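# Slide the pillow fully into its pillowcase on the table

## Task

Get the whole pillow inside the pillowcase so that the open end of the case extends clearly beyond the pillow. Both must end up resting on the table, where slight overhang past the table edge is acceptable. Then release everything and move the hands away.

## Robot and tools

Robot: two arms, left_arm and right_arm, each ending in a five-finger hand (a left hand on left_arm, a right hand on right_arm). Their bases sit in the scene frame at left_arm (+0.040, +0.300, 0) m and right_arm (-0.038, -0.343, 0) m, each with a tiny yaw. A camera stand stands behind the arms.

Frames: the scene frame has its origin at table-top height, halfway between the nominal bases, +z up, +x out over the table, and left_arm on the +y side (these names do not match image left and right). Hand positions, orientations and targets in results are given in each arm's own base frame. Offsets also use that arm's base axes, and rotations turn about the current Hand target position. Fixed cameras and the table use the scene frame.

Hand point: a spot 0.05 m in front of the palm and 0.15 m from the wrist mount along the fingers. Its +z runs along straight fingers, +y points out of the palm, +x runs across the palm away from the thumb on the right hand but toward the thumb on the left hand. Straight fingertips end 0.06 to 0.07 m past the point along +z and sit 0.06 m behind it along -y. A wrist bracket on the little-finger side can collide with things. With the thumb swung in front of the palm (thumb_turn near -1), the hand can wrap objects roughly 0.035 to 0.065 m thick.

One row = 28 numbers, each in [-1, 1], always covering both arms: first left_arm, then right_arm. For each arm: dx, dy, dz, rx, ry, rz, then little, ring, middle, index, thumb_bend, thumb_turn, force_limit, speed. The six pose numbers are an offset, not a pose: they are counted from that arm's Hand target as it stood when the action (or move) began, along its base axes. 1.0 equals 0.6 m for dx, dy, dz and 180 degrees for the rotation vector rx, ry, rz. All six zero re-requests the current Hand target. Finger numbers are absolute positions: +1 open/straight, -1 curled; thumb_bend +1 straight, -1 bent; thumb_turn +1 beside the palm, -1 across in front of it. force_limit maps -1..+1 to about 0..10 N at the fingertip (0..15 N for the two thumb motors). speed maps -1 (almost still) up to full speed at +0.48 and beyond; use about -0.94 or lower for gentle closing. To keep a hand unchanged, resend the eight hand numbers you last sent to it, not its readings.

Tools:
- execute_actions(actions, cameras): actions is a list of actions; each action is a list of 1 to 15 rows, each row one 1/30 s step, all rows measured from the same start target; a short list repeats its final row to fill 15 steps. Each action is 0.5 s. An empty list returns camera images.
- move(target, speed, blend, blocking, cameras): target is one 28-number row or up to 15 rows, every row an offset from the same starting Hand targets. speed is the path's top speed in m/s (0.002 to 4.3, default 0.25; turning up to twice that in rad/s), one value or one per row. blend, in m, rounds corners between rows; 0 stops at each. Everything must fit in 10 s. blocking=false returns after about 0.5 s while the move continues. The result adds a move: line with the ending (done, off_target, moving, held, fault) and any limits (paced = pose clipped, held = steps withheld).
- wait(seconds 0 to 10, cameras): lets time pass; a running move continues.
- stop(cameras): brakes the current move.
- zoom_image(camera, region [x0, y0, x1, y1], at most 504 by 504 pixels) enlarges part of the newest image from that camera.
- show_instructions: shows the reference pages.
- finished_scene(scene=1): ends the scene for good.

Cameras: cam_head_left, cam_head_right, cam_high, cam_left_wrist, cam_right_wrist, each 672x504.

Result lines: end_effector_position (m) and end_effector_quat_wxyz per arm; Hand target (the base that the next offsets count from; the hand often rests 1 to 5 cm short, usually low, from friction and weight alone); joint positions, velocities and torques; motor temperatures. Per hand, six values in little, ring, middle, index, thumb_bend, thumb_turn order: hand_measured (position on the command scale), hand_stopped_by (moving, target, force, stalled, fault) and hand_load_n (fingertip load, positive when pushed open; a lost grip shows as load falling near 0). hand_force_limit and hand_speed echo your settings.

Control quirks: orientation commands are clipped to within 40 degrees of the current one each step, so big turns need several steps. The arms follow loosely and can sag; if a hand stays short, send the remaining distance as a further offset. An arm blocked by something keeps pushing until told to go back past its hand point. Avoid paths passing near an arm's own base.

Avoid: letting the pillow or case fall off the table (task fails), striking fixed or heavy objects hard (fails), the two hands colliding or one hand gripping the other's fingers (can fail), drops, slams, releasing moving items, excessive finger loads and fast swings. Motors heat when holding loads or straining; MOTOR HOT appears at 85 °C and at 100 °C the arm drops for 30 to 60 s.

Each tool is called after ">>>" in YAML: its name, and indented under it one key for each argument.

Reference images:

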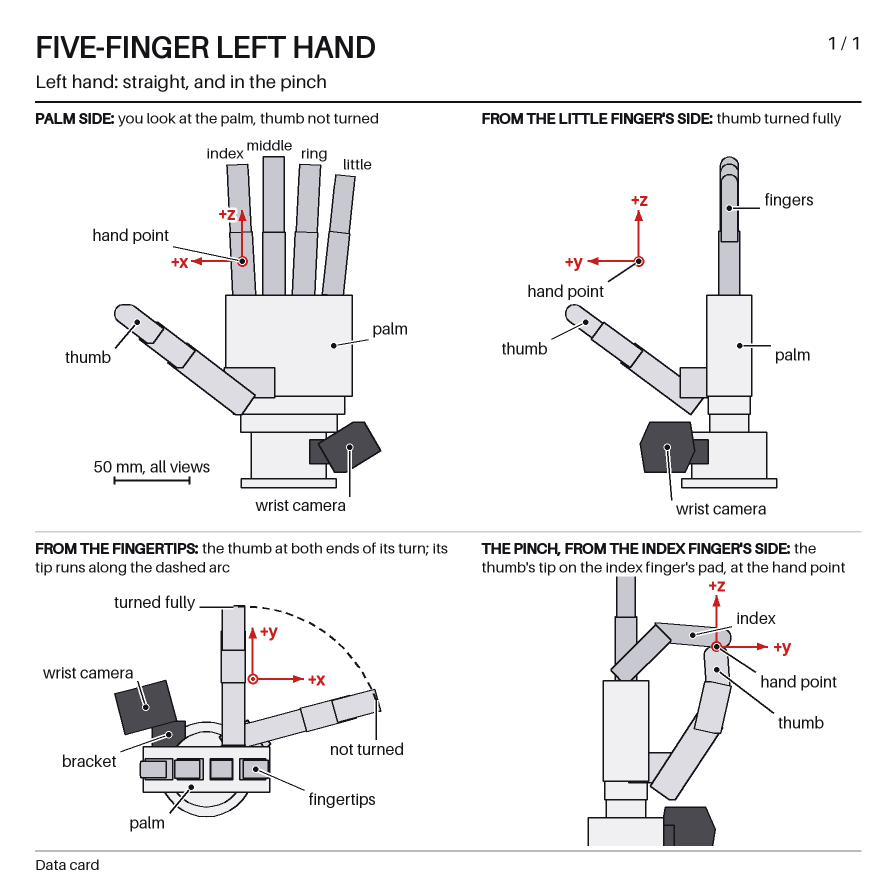

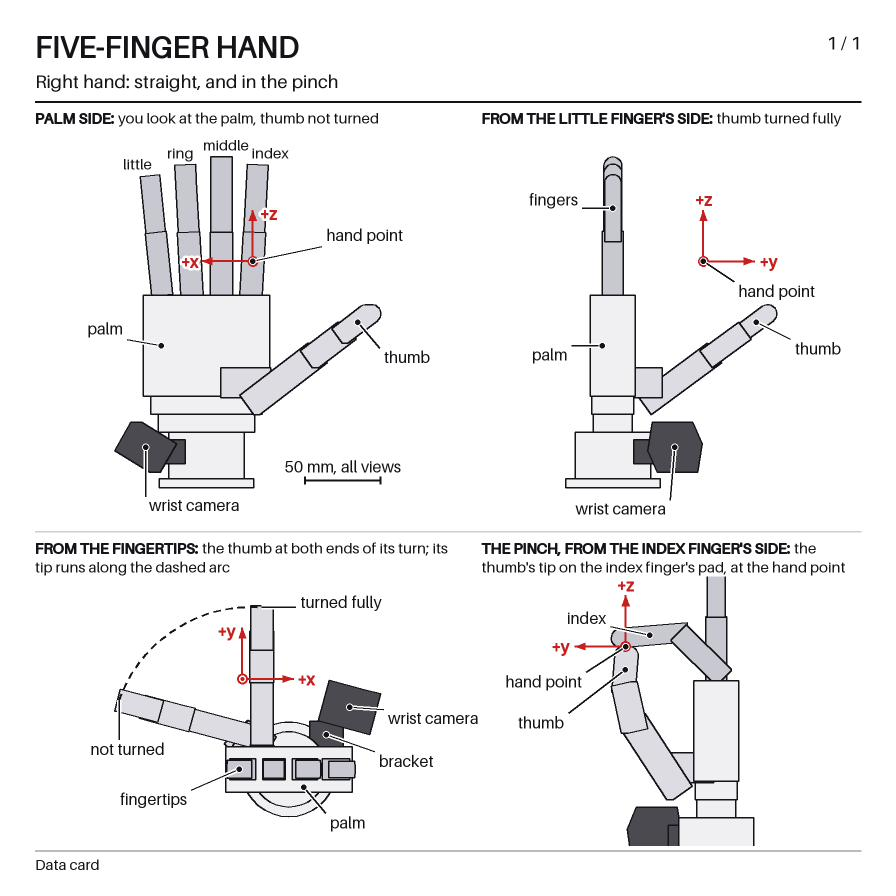

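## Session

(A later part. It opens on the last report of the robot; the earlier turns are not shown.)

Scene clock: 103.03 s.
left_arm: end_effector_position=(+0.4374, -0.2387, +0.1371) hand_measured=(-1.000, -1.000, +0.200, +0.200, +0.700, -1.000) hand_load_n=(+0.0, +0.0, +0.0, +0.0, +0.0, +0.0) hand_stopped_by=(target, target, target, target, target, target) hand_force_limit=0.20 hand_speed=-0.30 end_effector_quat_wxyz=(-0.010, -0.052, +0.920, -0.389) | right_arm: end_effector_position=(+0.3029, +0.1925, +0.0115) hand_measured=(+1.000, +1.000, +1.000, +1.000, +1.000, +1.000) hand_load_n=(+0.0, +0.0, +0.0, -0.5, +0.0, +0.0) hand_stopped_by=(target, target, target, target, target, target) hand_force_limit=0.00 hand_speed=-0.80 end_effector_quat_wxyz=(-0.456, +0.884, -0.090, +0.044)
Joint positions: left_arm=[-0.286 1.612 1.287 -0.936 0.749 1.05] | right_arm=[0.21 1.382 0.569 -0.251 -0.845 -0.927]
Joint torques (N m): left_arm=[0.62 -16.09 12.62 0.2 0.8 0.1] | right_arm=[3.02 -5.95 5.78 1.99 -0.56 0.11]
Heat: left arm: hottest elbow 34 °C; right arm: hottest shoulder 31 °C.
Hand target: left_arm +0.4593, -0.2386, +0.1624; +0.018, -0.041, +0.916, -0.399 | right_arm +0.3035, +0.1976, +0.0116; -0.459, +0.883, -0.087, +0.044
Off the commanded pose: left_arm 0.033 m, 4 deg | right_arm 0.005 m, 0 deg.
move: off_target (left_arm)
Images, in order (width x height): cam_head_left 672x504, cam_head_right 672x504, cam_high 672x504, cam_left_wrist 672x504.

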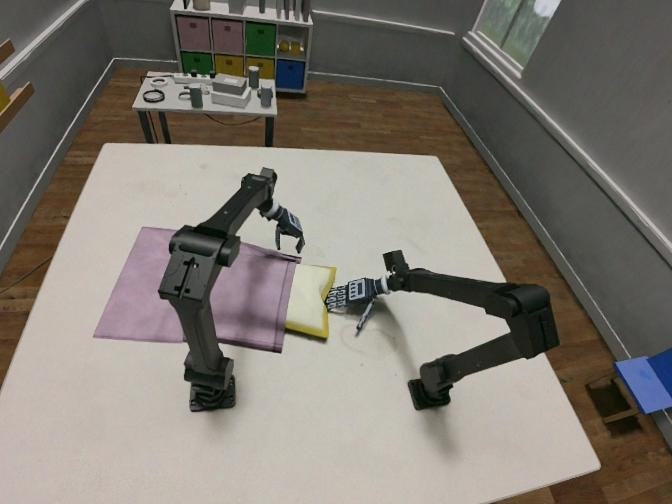

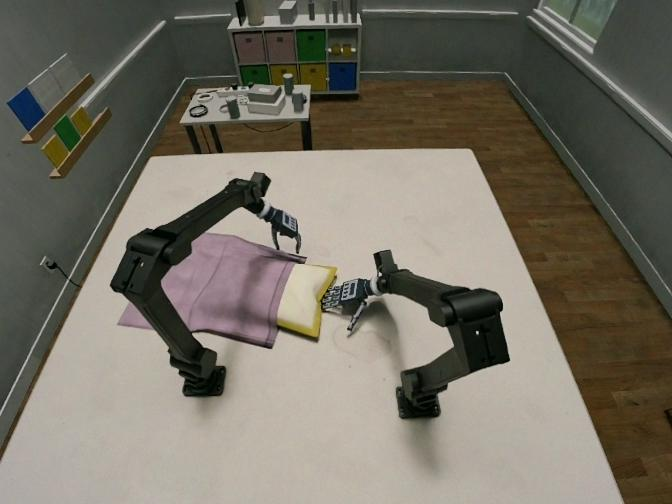

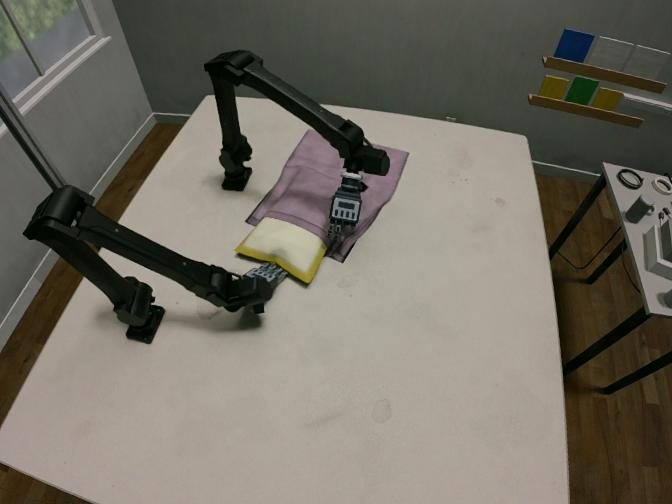

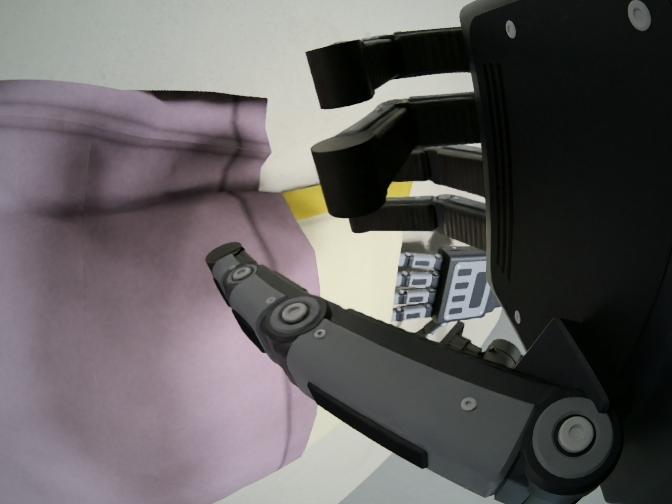

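>>> move:
  target:
    - [0.042,0.0,0.0,0,0,0,-1,-1,0.2,0.2,0.7,-1,0.2,-0.3,0,0,0,0,0,0,1,1,1,1,1,1,0,-0.8]
    - [0.042,0.0,-0.11,0,0,0,-1,-1,0.2,0.2,0.7,-1,0.2,-0.3,0,0,0,0,0,0,1,1,1,1,1,1,0,-0.8]
  speed: 0.1
  cameras: ["cam_head_left","cam_high","cam_left_wrist"]

>>> zoom_image:
  camera: "cam_head_left"
  region: [240, 200, 340, 280]

>>> zoom_image:
  camera: "cam_high"
  region: [280, 190, 380, 290]

Scene clock: 107.07 s.
left_arm: end_effector_position=(+0.4793, -0.2427, +0.0971) hand_measured=(-1.000, -1.000, +0.200, +0.200, +0.700, -1.000) hand_load_n=(+0.0, +0.0, +0.0, +0.0, +0.0, +0.0) hand_stopped_by=(target, target, target, target, target, target) hand_force_limit=0.20 hand_speed=-0.30 end_effector_quat_wxyz=(+0.009, -0.044, +0.918, -0.395) | right_arm: end_effector_position=(+0.3029, +0.1925, +0.0115) hand_measured=(+1.000, +1.000, +1.000, +1.000, +1.000, +1.000) hand_load_n=(+0.0, +0.0, +0.0, +0.0, +0.0, -0.5) hand_stopped_by=(target, target, target, target, target, target) hand_force_limit=0.00 hand_speed=-0.80 end_effector_quat_wxyz=(-0.456, +0.884, -0.090, +0.044)
Joint positions: left_arm=[-0.271 1.727 1.322 -0.826 0.753 1.068] | right_arm=[0.21 1.382 0.569 -0.251 -0.845 -0.927]
Joint torques (N m): left_arm=[0.5 -17.14 7.46 1.17 0.84 0.09] | right_arm=[3.08 -5.89 5.78 2 -0.56 0.11]
Heat: left arm: hottest elbow 35 °C; right arm: hottest shoulder 31 °C.
Hand target: left_arm +0.4846, -0.2385, +0.0963; +0.018, -0.041, +0.916, -0.398 | right_arm +0.3035, +0.1976, +0.0116; -0.459, +0.883, -0.087, +0.044
Off the commanded pose: left_arm 0.007 m, 1 deg | right_arm 0.005 m, 0 deg.
move: done
Images, in order (width x height): cam_head_left 672x504, cam_high 672x504, cam_left_wrist 672x504.

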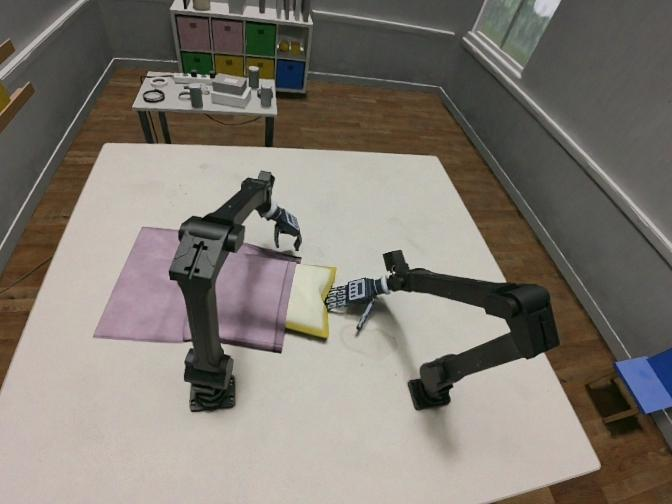

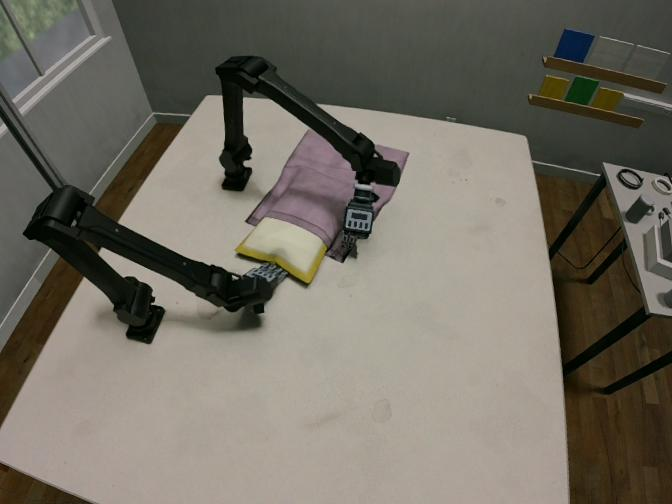

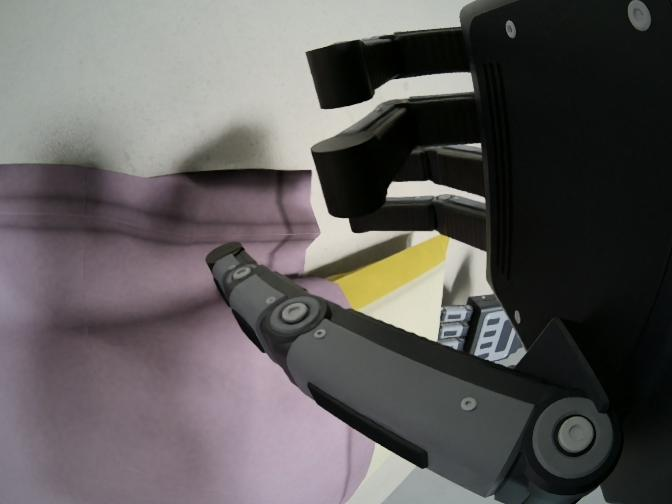

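Scaled by 5.040 from the camera's 672x504 image, which has a finer 960x720 frame.

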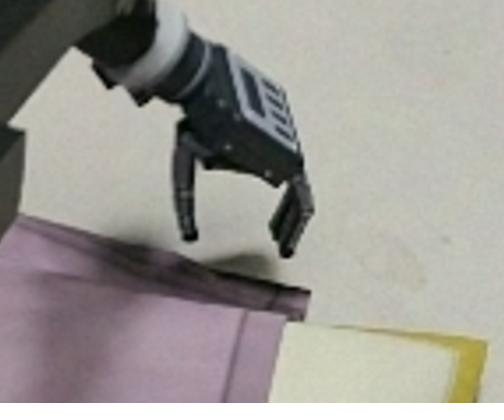

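Scaled by 5.040 from the camera's 672x504 image, which has a finer 960x720 frame.

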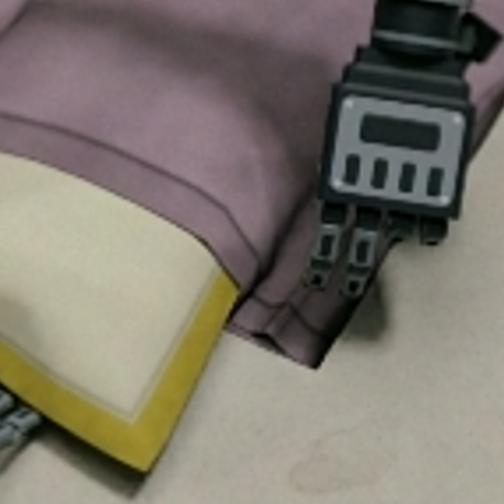

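>>> move:
  target: [-0.02,0.0,-0.08,0,0,0,-1,-1,0.2,0.2,0.7,-1,0.2,-0.3,0,0,0,0,0,0,1,1,1,1,1,1,0,-0.8]
  speed: 0.08
  cameras: ["cam_head_left","cam_high","cam_left_wrist"]

>>> zoom_image:
  camera: "cam_head_left"
  region: [240, 200, 340, 280]

>>> zoom_image:
  camera: "cam_high"
  region: [280, 190, 380, 290]

Scene clock: 109.60 s.
left_arm: end_effector_position=(+0.4698, -0.2401, +0.0505) hand_measured=(-1.000, -1.000, +0.200, +0.200, +0.700, -1.000) hand_load_n=(+0.0, +0.0, +0.0, +0.0, +0.0, +0.0) hand_stopped_by=(target, target, target, target, target, target) hand_force_limit=0.20 hand_speed=-0.30 end_effector_quat_wxyz=(+0.013, -0.043, +0.917, -0.396) | right_arm: end_effector_position=(+0.3029, +0.1925, +0.0115) hand_measured=(+1.000, +1.000, +1.000, +1.000, +1.000, +1.000) hand_load_n=(-0.5, +0.0, +0.0, +0.0, -0.5, -0.5) hand_stopped_by=(target, target, target, target, target, target) hand_force_limit=0.00 hand_speed=-0.80 end_effector_quat_wxyz=(-0.456, +0.884, -0.090, +0.044)
Joint positions: left_arm=[-0.271 1.755 1.223 -0.69 0.753 1.068] | right_arm=[0.21 1.382 0.569 -0.251 -0.845 -0.927]
Joint torques (N m): left_arm=[0.03 -16.67 6.95 1.14 0.74 0.01] | right_arm=[3.08 -5.95 5.79 1.99 -0.56 0.1]
Heat: left arm: hottest elbow 34 °C; right arm: hottest shoulder 31 °C.
Hand target: left_arm +0.4725, -0.2385, +0.0483; +0.018, -0.041, +0.916, -0.398 | right_arm +0.3035, +0.1976, +0.0116; -0.459, +0.883, -0.087, +0.044
Off the commanded pose: left_arm 0.004 m, 1 deg | right_arm 0.005 m, 0 deg.
move: done
Images, in order (width x height): cam_head_left 672x504, cam_high 672x504, cam_left_wrist 672x504.

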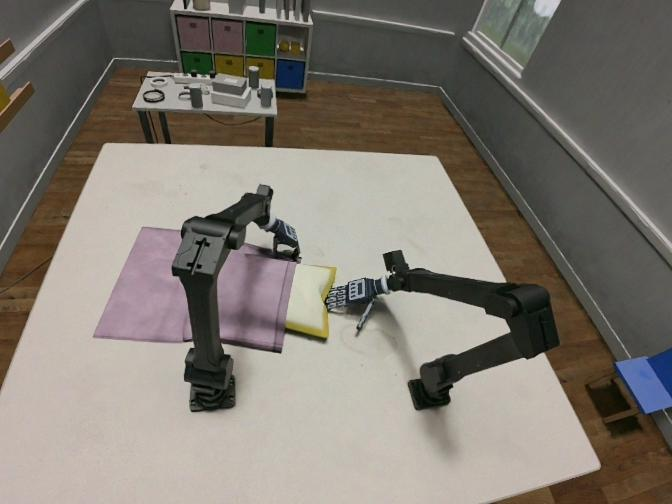

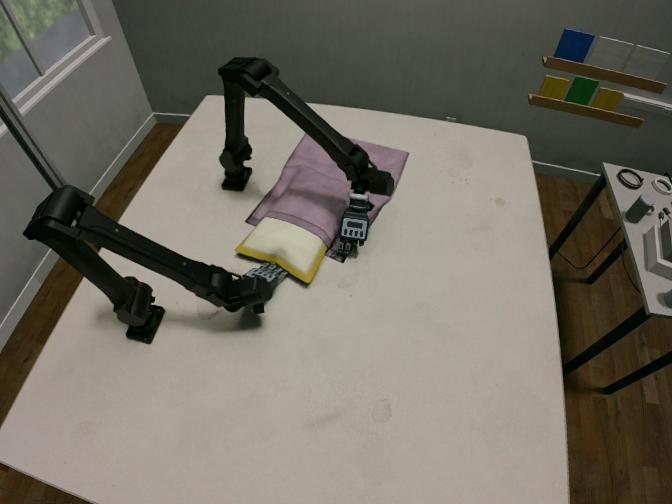

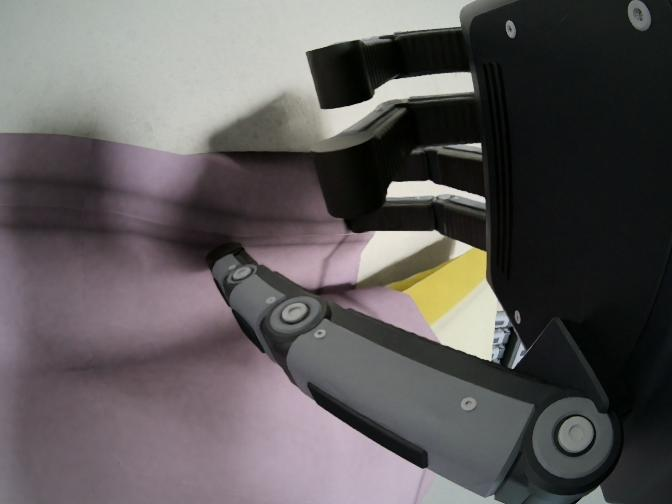

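Scaled by 5.040 from the camera's 672x504 image, which has a finer 960x720 frame.

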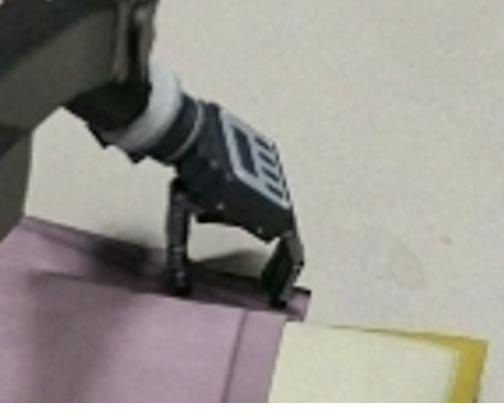

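Scaled by 5.040 from the camera's 672x504 image, which has a finer 960x720 frame.

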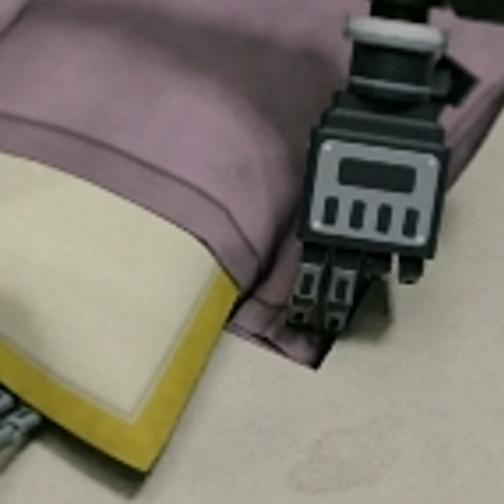

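>>> move:
  target:
    - [0.0,0.0,-0.04,0,0,0,-1,-1,0.2,0.2,0.7,-1,0.1,-0.7,0,0,0,0,0,0,1,1,1,1,1,1,0,-0.8]
    - [0.0,0.0,-0.045,0,0,0,-1,-1,-0.5,-0.5,0.15,-1,0.1,-0.7,0,0,0,0,0,0,1,1,1,1,1,1,0,-0.8]
  speed: 0.08
  cameras: ["cam_head_left","cam_high","cam_left_wrist"]

>>> zoom_image:
  camera: "cam_head_left"
  region: [240, 200, 340, 280]

>>> zoom_image:
  camera: "cam_high"
  region: [280, 190, 380, 290]

Scene clock: 112.90 s.
left_arm: end_effector_position=(+0.4734, -0.2430, +0.0317) hand_measured=(-1.000, -1.000, -0.378, -0.500, +0.392, -1.000) hand_load_n=(+0.0, +0.0, +9.5, +1.5, +10.0, +0.5) hand_stopped_by=(target, target, force, target, force, target) hand_force_limit=0.10 hand_speed=-0.70 end_effector_quat_wxyz=(+0.020, -0.037, +0.914, -0.402) | right_arm: end_effector_position=(+0.3029, +0.1925, +0.0115) hand_measured=(+1.000, +1.000, +1.000, +1.000, +1.000, +1.000) hand_load_n=(+0.0, +0.0, +0.0, +0.0, +0.0, +0.0) hand_stopped_by=(target, target, target, target, target, target) hand_force_limit=0.00 hand_speed=-0.80 end_effector_quat_wxyz=(-0.456, +0.884, -0.090, +0.044)
Joint positions: left_arm=[-0.272 1.781 1.199 -0.618 0.761 1.068] | right_arm=[0.21 1.382 0.569 -0.251 -0.845 -0.927]
Joint torques (N m): left_arm=[0.03 -15.85 6.38 0.99 0.42 0.01] | right_arm=[3.02 -5.89 5.78 1.99 -0.55 0.1]
Heat: left arm: hottest elbow 34 °C; right arm: hottest shoulder 31 °C.
Hand target: left_arm +0.4725, -0.2385, +0.0213; +0.018, -0.041, +0.916, -0.398 | right_arm +0.3035, +0.1976, +0.0116; -0.459, +0.883, -0.087, +0.044
Off the commanded pose: left_arm 0.011 m, 1 deg | right_arm 0.005 m, 0 deg.
move: off_target (left_arm); target 2's new numbers were sent with left_arm's hand 0.025 m and 2 deg from that target
Images, in order (width x height): cam_head_left 672x504, cam_high 672x504, cam_left_wrist 672x504.

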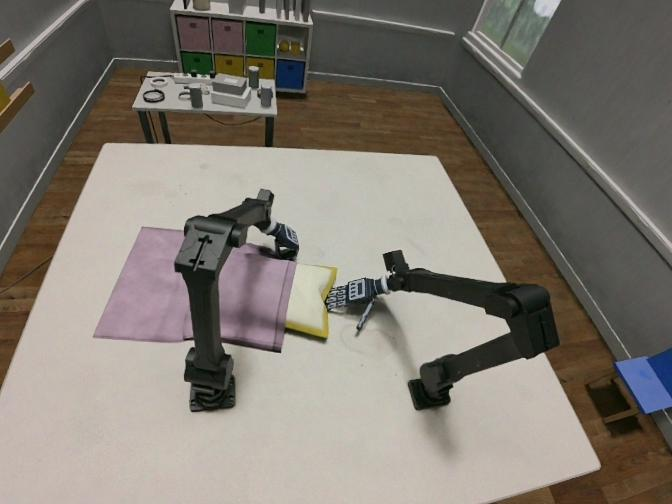

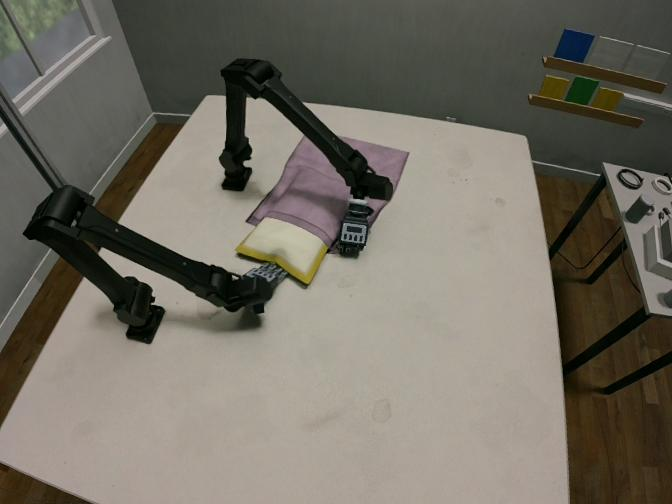

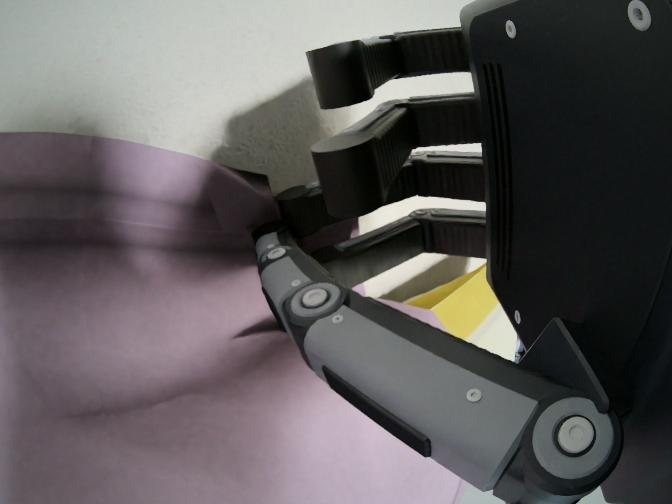

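Scaled by 5.040 from the camera's 672x504 image, which has a finer 960x720 frame.

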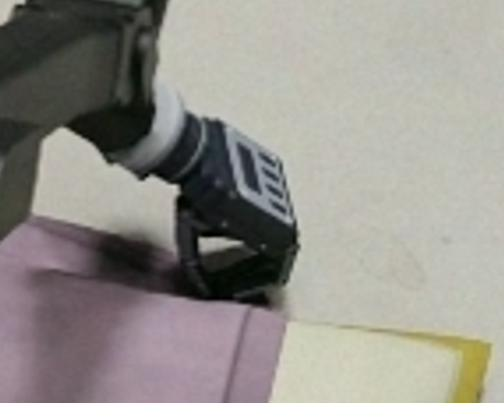

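Scaled by 5.040 from the camera's 672x504 image, which has a finer 960x720 frame.

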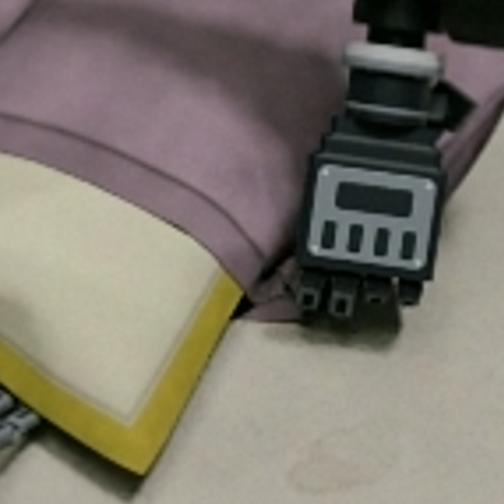

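>>> move:
  target: [0.0,0.0,0.1,0,0,0,-1,-1,-0.5,-0.5,0.15,-1,0.1,-0.7,0,0,0,0,0,0,1,1,1,1,1,1,0,-0.8]
  speed: 0.08
  cameras: ["cam_head_left","cam_high","cam_left_wrist"]

>>> zoom_image:
  camera: "cam_head_left"
  region: [240, 200, 340, 280]

>>> zoom_image:
  camera: "cam_high"
  region: [280, 190, 380, 290]

Scene clock: 115.03 s.
left_arm: end_effector_position=(+0.4478, -0.2354, +0.0532) hand_measured=(-1.000, -1.000, -0.378, -0.500, +0.392, -1.000) hand_load_n=(+0.0, +0.0, +9.5, +1.0, +10.0, +0.5) hand_stopped_by=(target, target, force, target, force, target) hand_force_limit=0.10 hand_speed=-0.70 end_effector_quat_wxyz=(-0.012, -0.052, +0.919, -0.390) | right_arm: end_effector_position=(+0.3029, +0.1925, +0.0115) hand_measured=(+1.000, +1.000, +1.000, +1.000, +1.000, +1.000) hand_load_n=(+0.0, +0.0, +0.0, +0.0, +0.0, +0.0) hand_stopped_by=(target, target, target, target, target, target) hand_force_limit=0.00 hand_speed=-0.80 end_effector_quat_wxyz=(-0.456, +0.884, -0.090, +0.044)
Joint positions: left_arm=[-0.272 1.73 1.199 -0.746 0.758 1.068] | right_arm=[0.21 1.382 0.569 -0.251 -0.845 -0.927]
Joint torques (N m): left_arm=[0.79 -18.08 11.73 0.12 0.55 0] | right_arm=[3.02 -5.95 5.78 1.98 -0.56 0.11]
Heat: left arm: hottest elbow 34 °C; right arm: hottest shoulder 31 °C.
Hand target: left_arm +0.4725, -0.2385, +0.0812; +0.018, -0.041, +0.916, -0.398 | right_arm +0.3035, +0.1976, +0.0116; -0.459, +0.883, -0.087, +0.044
Off the commanded pose: left_arm 0.037 m, 4 deg | right_arm 0.005 m, 0 deg.
move: off_target (left_arm)
Images, in order (width x height): cam_head_left 672x504, cam_high 672x504, cam_left_wrist 672x504.

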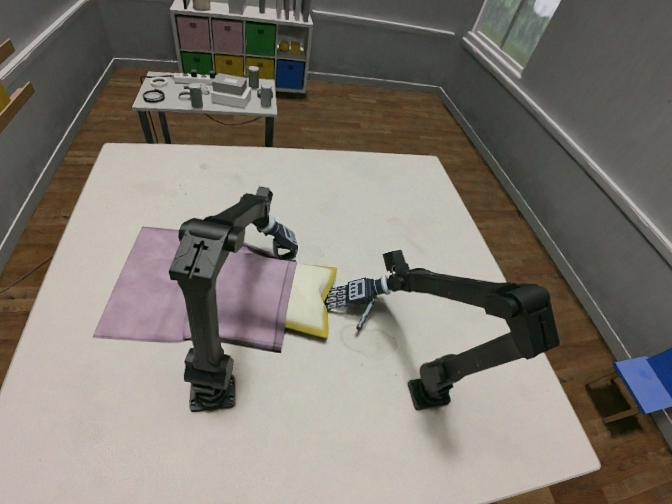

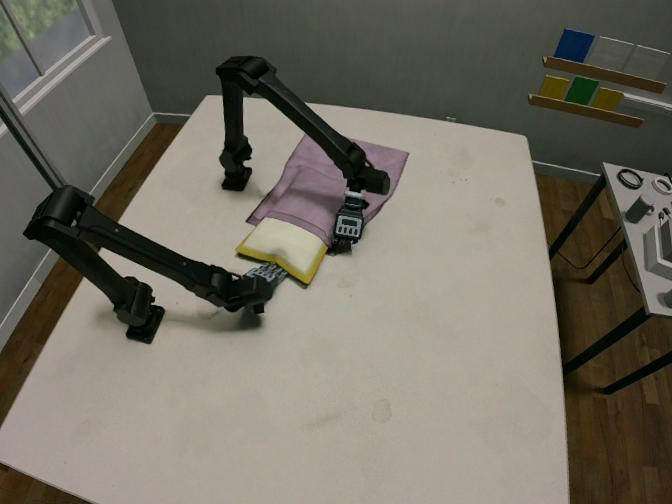

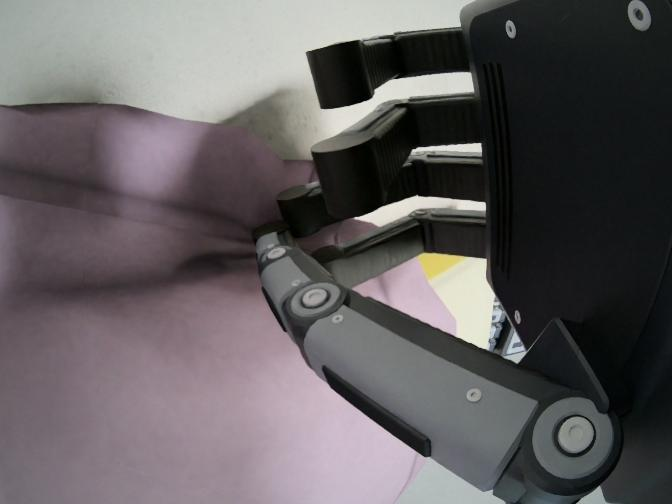

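Scaled by 5.040 from the camera's 672x504 image, which has a finer 960x720 frame.

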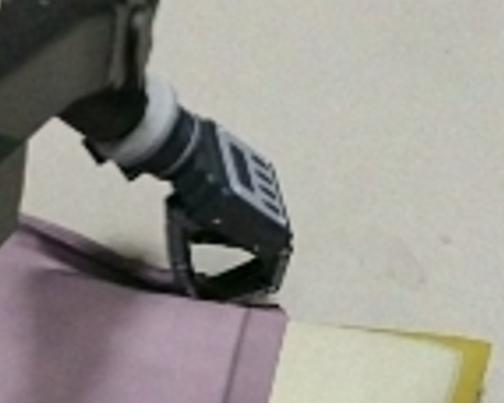

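Scaled by 5.040 from the camera's 672x504 image, which has a finer 960x720 frame.

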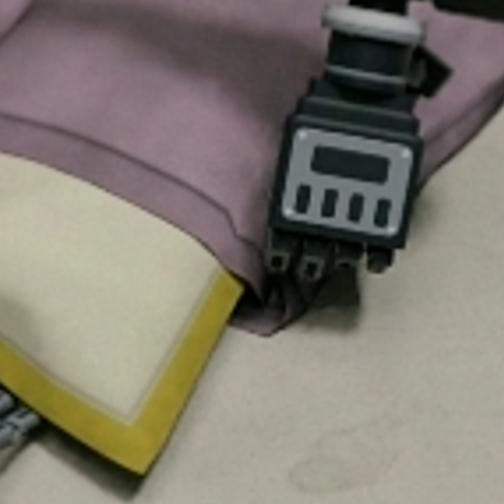

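>>> move:
  target: [0.0,-0.1,0.0,0,0,0,-1,-1,-0.5,-0.5,0.15,-1,0.1,-0.7,0,0,0,0,0,0,1,1,1,1,1,1,0,-0.8]
  speed: 0.06
  cameras: ["cam_head_left","cam_high","cam_left_wrist","cam_right_wrist"]

>>> zoom_image:
  camera: "cam_head_left"
  region: [200, 200, 360, 360]

>>> zoom_image:
  camera: "cam_high"
  region: [220, 120, 420, 310]

Scene clock: 118.00 s.
left_arm: end_effector_position=(+0.4490, -0.2817, +0.0619) hand_measured=(-1.000, -1.000, -0.378, -0.500, +0.392, -1.000) hand_load_n=(+0.0, +0.5, +9.5, +1.0, +10.0, +0.5) hand_stopped_by=(target, target, force, target, force, target) hand_force_limit=0.10 hand_speed=-0.70 end_effector_quat_wxyz=(-0.006, -0.052, +0.921, -0.386) | right_arm: end_effector_position=(+0.3029, +0.1925, +0.0115) hand_measured=(+1.000, +1.000, +1.000, +1.000, +1.000, +1.000) hand_load_n=(+0.0, +0.0, +0.0, +0.0, +0.0, +0.0) hand_stopped_by=(target, target, target, target, target, target) hand_force_limit=0.00 hand_speed=-0.80 end_effector_quat_wxyz=(-0.456, +0.884, -0.090, +0.044)
Joint positions: left_arm=[-0.362 1.738 1.234 -0.687 0.715 0.952] | right_arm=[0.21 1.382 0.569 -0.251 -0.845 -0.927]
Joint torques (N m): left_arm=[-1.55 -16.32 12.19 1.28 0.56 -0.19] | right_arm=[3.02 -5.89 5.79 1.98 -0.56 0.1]
Heat: left arm: hottest elbow 34 °C; right arm: hottest shoulder 31 °C.
Hand target: left_arm +0.4725, -0.2987, +0.0813; +0.018, -0.041, +0.916, -0.398 | right_arm +0.3035, +0.1976, +0.0116; -0.459, +0.883, -0.087, +0.044
Off the commanded pose: left_arm 0.035 m, 3 deg | right_arm 0.005 m, 0 deg.
move: off_target (left_arm)
Images, in order (width x height): cam_head_left 672x504, cam_high 672x504, cam_left_wrist 672x504, cam_right_wrist 672x504.

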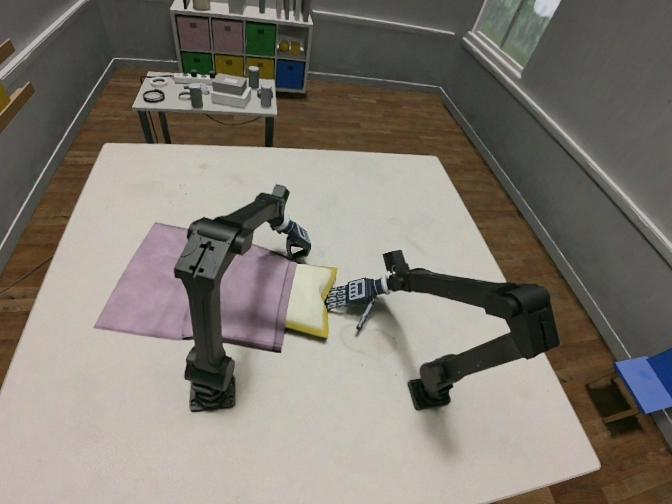

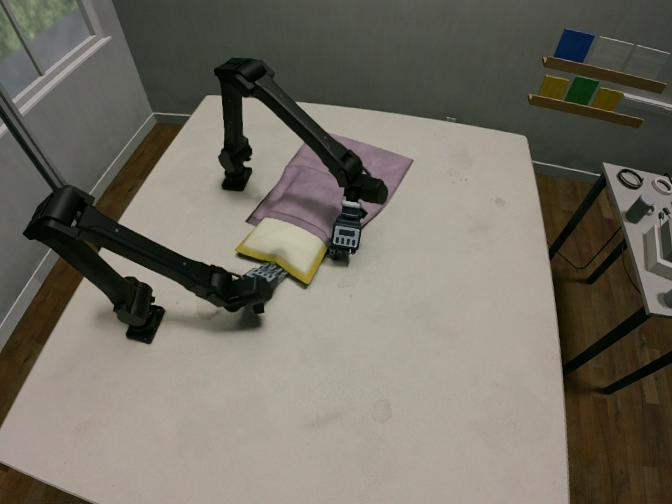

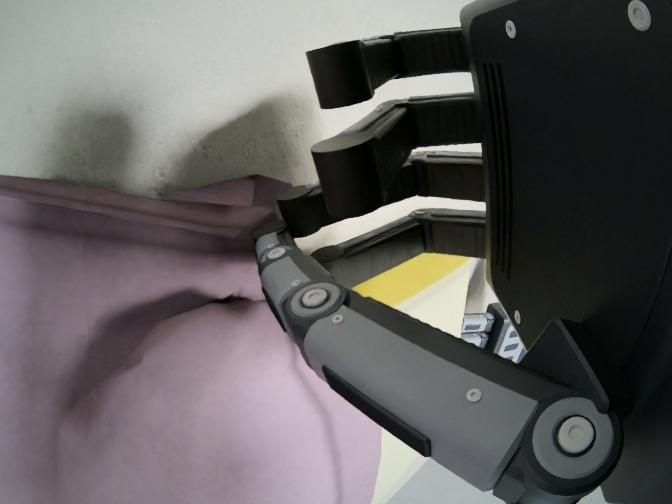

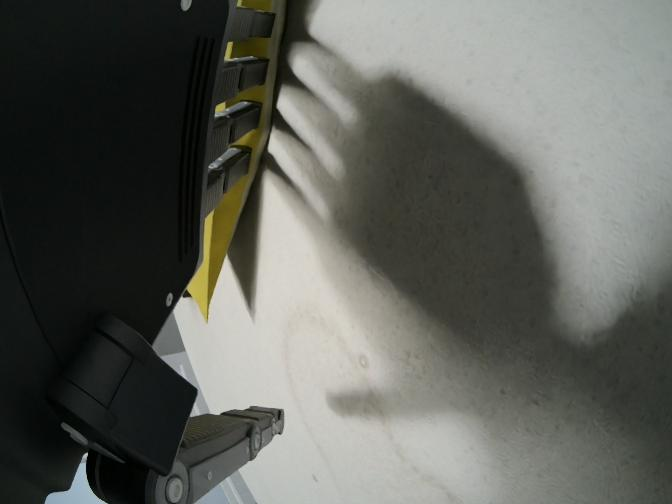

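Scaled by 3.150 from the camera's 672x504 image, which has a finer 960x720 frame.

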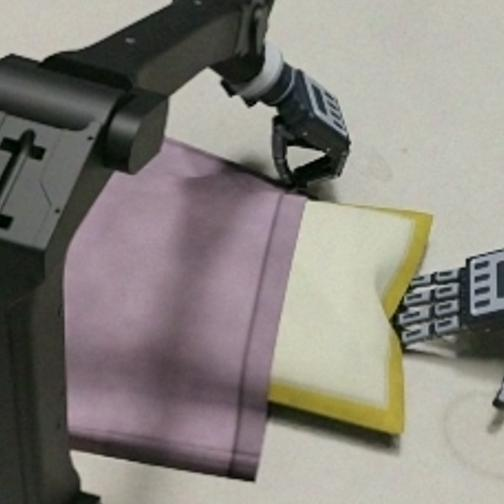

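Scaled by 2.520 from the camera's 672x504 image, which has a finer 960x720 frame.

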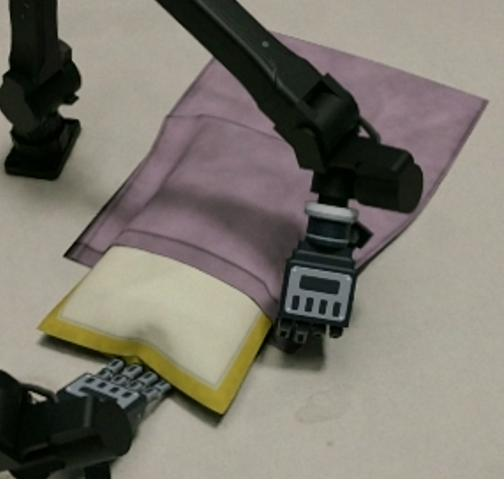

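>>> move:
  target: [-0.01,-0.1,0.0,0,0,0,-1,-1,-0.5,-0.5,0.15,-1,0.1,-0.7,0.01,0.05,0,0,0,0,1,1,1,1,1,1,0,-0.8]
  speed: 0.06
  cameras: ["cam_head_left","cam_high","cam_left_wrist","cam_right_wrist"]

>>> zoom_image:
  camera: "cam_head_left"
  region: [200, 200, 360, 360]

>>> zoom_image:
  camera: "cam_high"
  region: [220, 120, 420, 310]

Scene clock: 121.03 s.
left_arm: end_effector_position=(+0.4439, -0.3350, +0.0588) hand_measured=(-1.000, -1.000, -0.378, -0.500, +0.392, -1.000) hand_load_n=(+0.0, +0.5, +9.0, +1.0, +10.5, +0.5) hand_stopped_by=(target, target, force, target, force, target) hand_force_limit=0.10 hand_speed=-0.70 end_effector_quat_wxyz=(-0.007, -0.055, +0.923, -0.381) | right_arm: end_effector_position=(+0.3006, +0.2188, +0.0085) hand_measured=(+1.000, +1.000, +1.000, +1.000, +1.000, +1.000) hand_load_n=(+0.0, +0.0, +0.0, +0.0, +0.0, +0.0) hand_stopped_by=(target, target, target, target, target, target) hand_force_limit=0.00 hand_speed=-0.80 end_effector_quat_wxyz=(-0.455, +0.885, -0.093, +0.038)
Joint positions: left_arm=[-0.463 1.773 1.272 -0.622 0.664 0.832] | right_arm=[0.29 1.404 0.569 -0.165 -0.806 -0.822]
Joint torques (N m): left_arm=[-1.9 -17.08 12.66 1.52 0.62 -0.23] | right_arm=[3.31 -5.54 7.09 2.17 -0.3 0.09]
Heat: left arm: hottest elbow 35 °C; right arm: hottest shoulder 31 °C.
Hand target: left_arm +0.4664, -0.3587, +0.0812; +0.018, -0.041, +0.916, -0.398 | right_arm +0.3095, +0.2276, +0.0116; -0.459, +0.883, -0.087, +0.044
Off the commanded pose: left_arm 0.040 m, 4 deg | right_arm 0.013 m, 1 deg.
move: off_target (left_arm, right_arm)
Images, in order (width x height): cam_head_left 672x504, cam_high 672x504, cam_left_wrist 672x504, cam_right_wrist 672x504.

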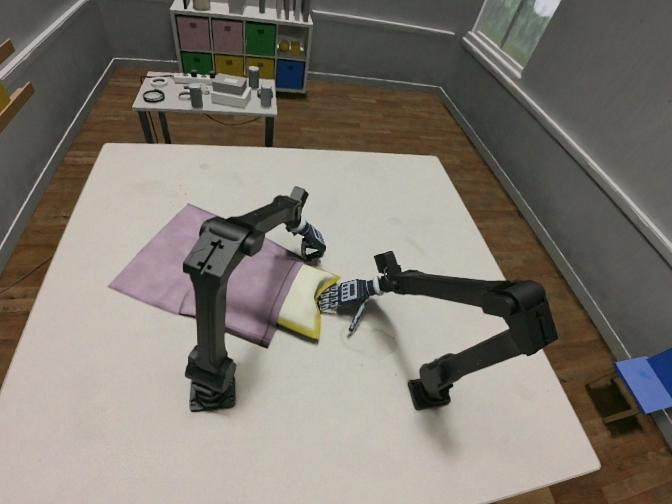

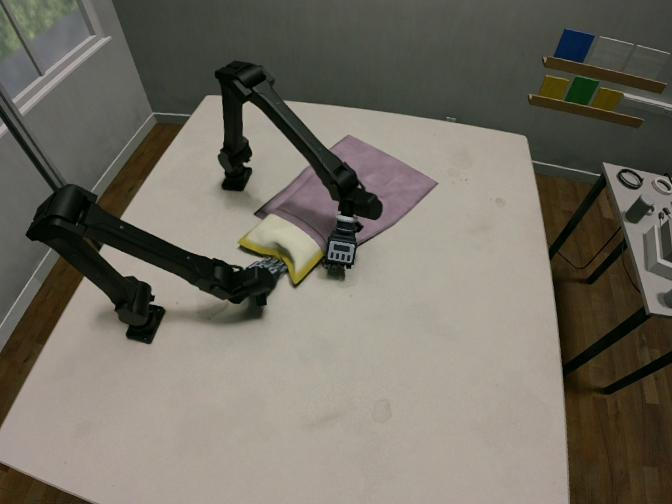

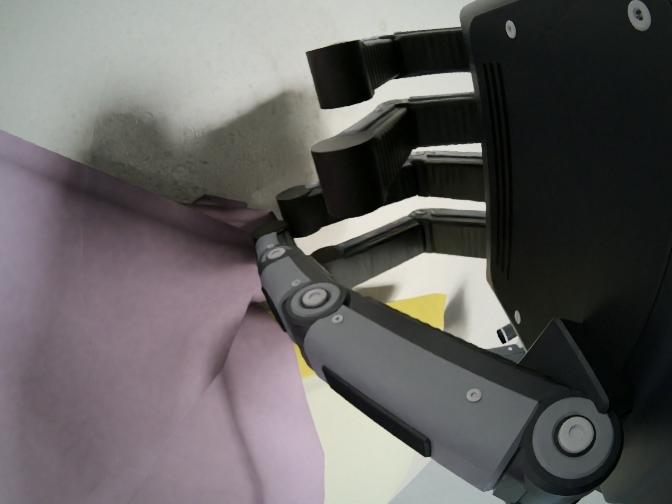

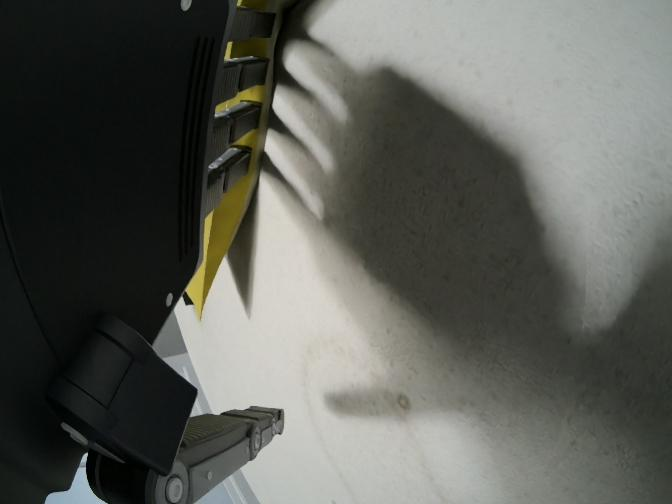

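Scaled by 3.150 from the camera's 672x504 image, which has a finer 960x720 frame.

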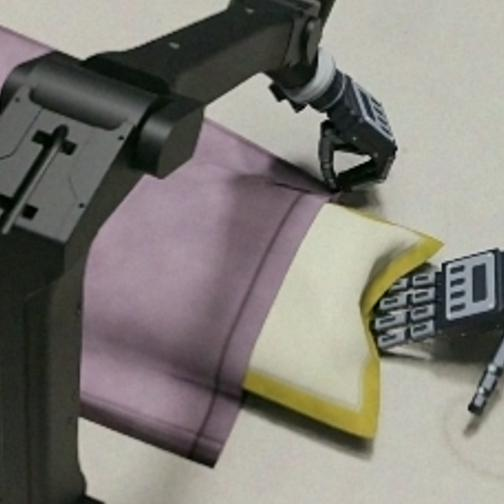

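Scaled by 2.520 from the camera's 672x504 image, which has a finer 960x720 frame.

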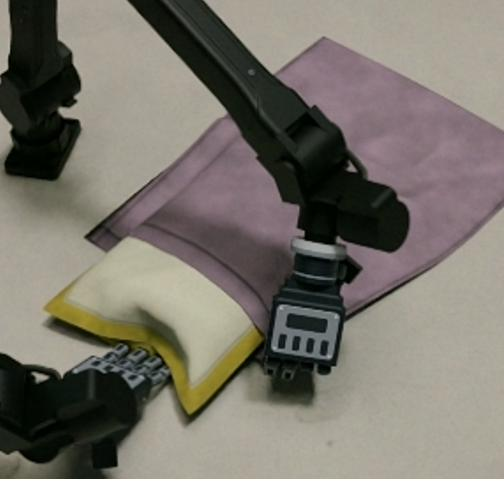

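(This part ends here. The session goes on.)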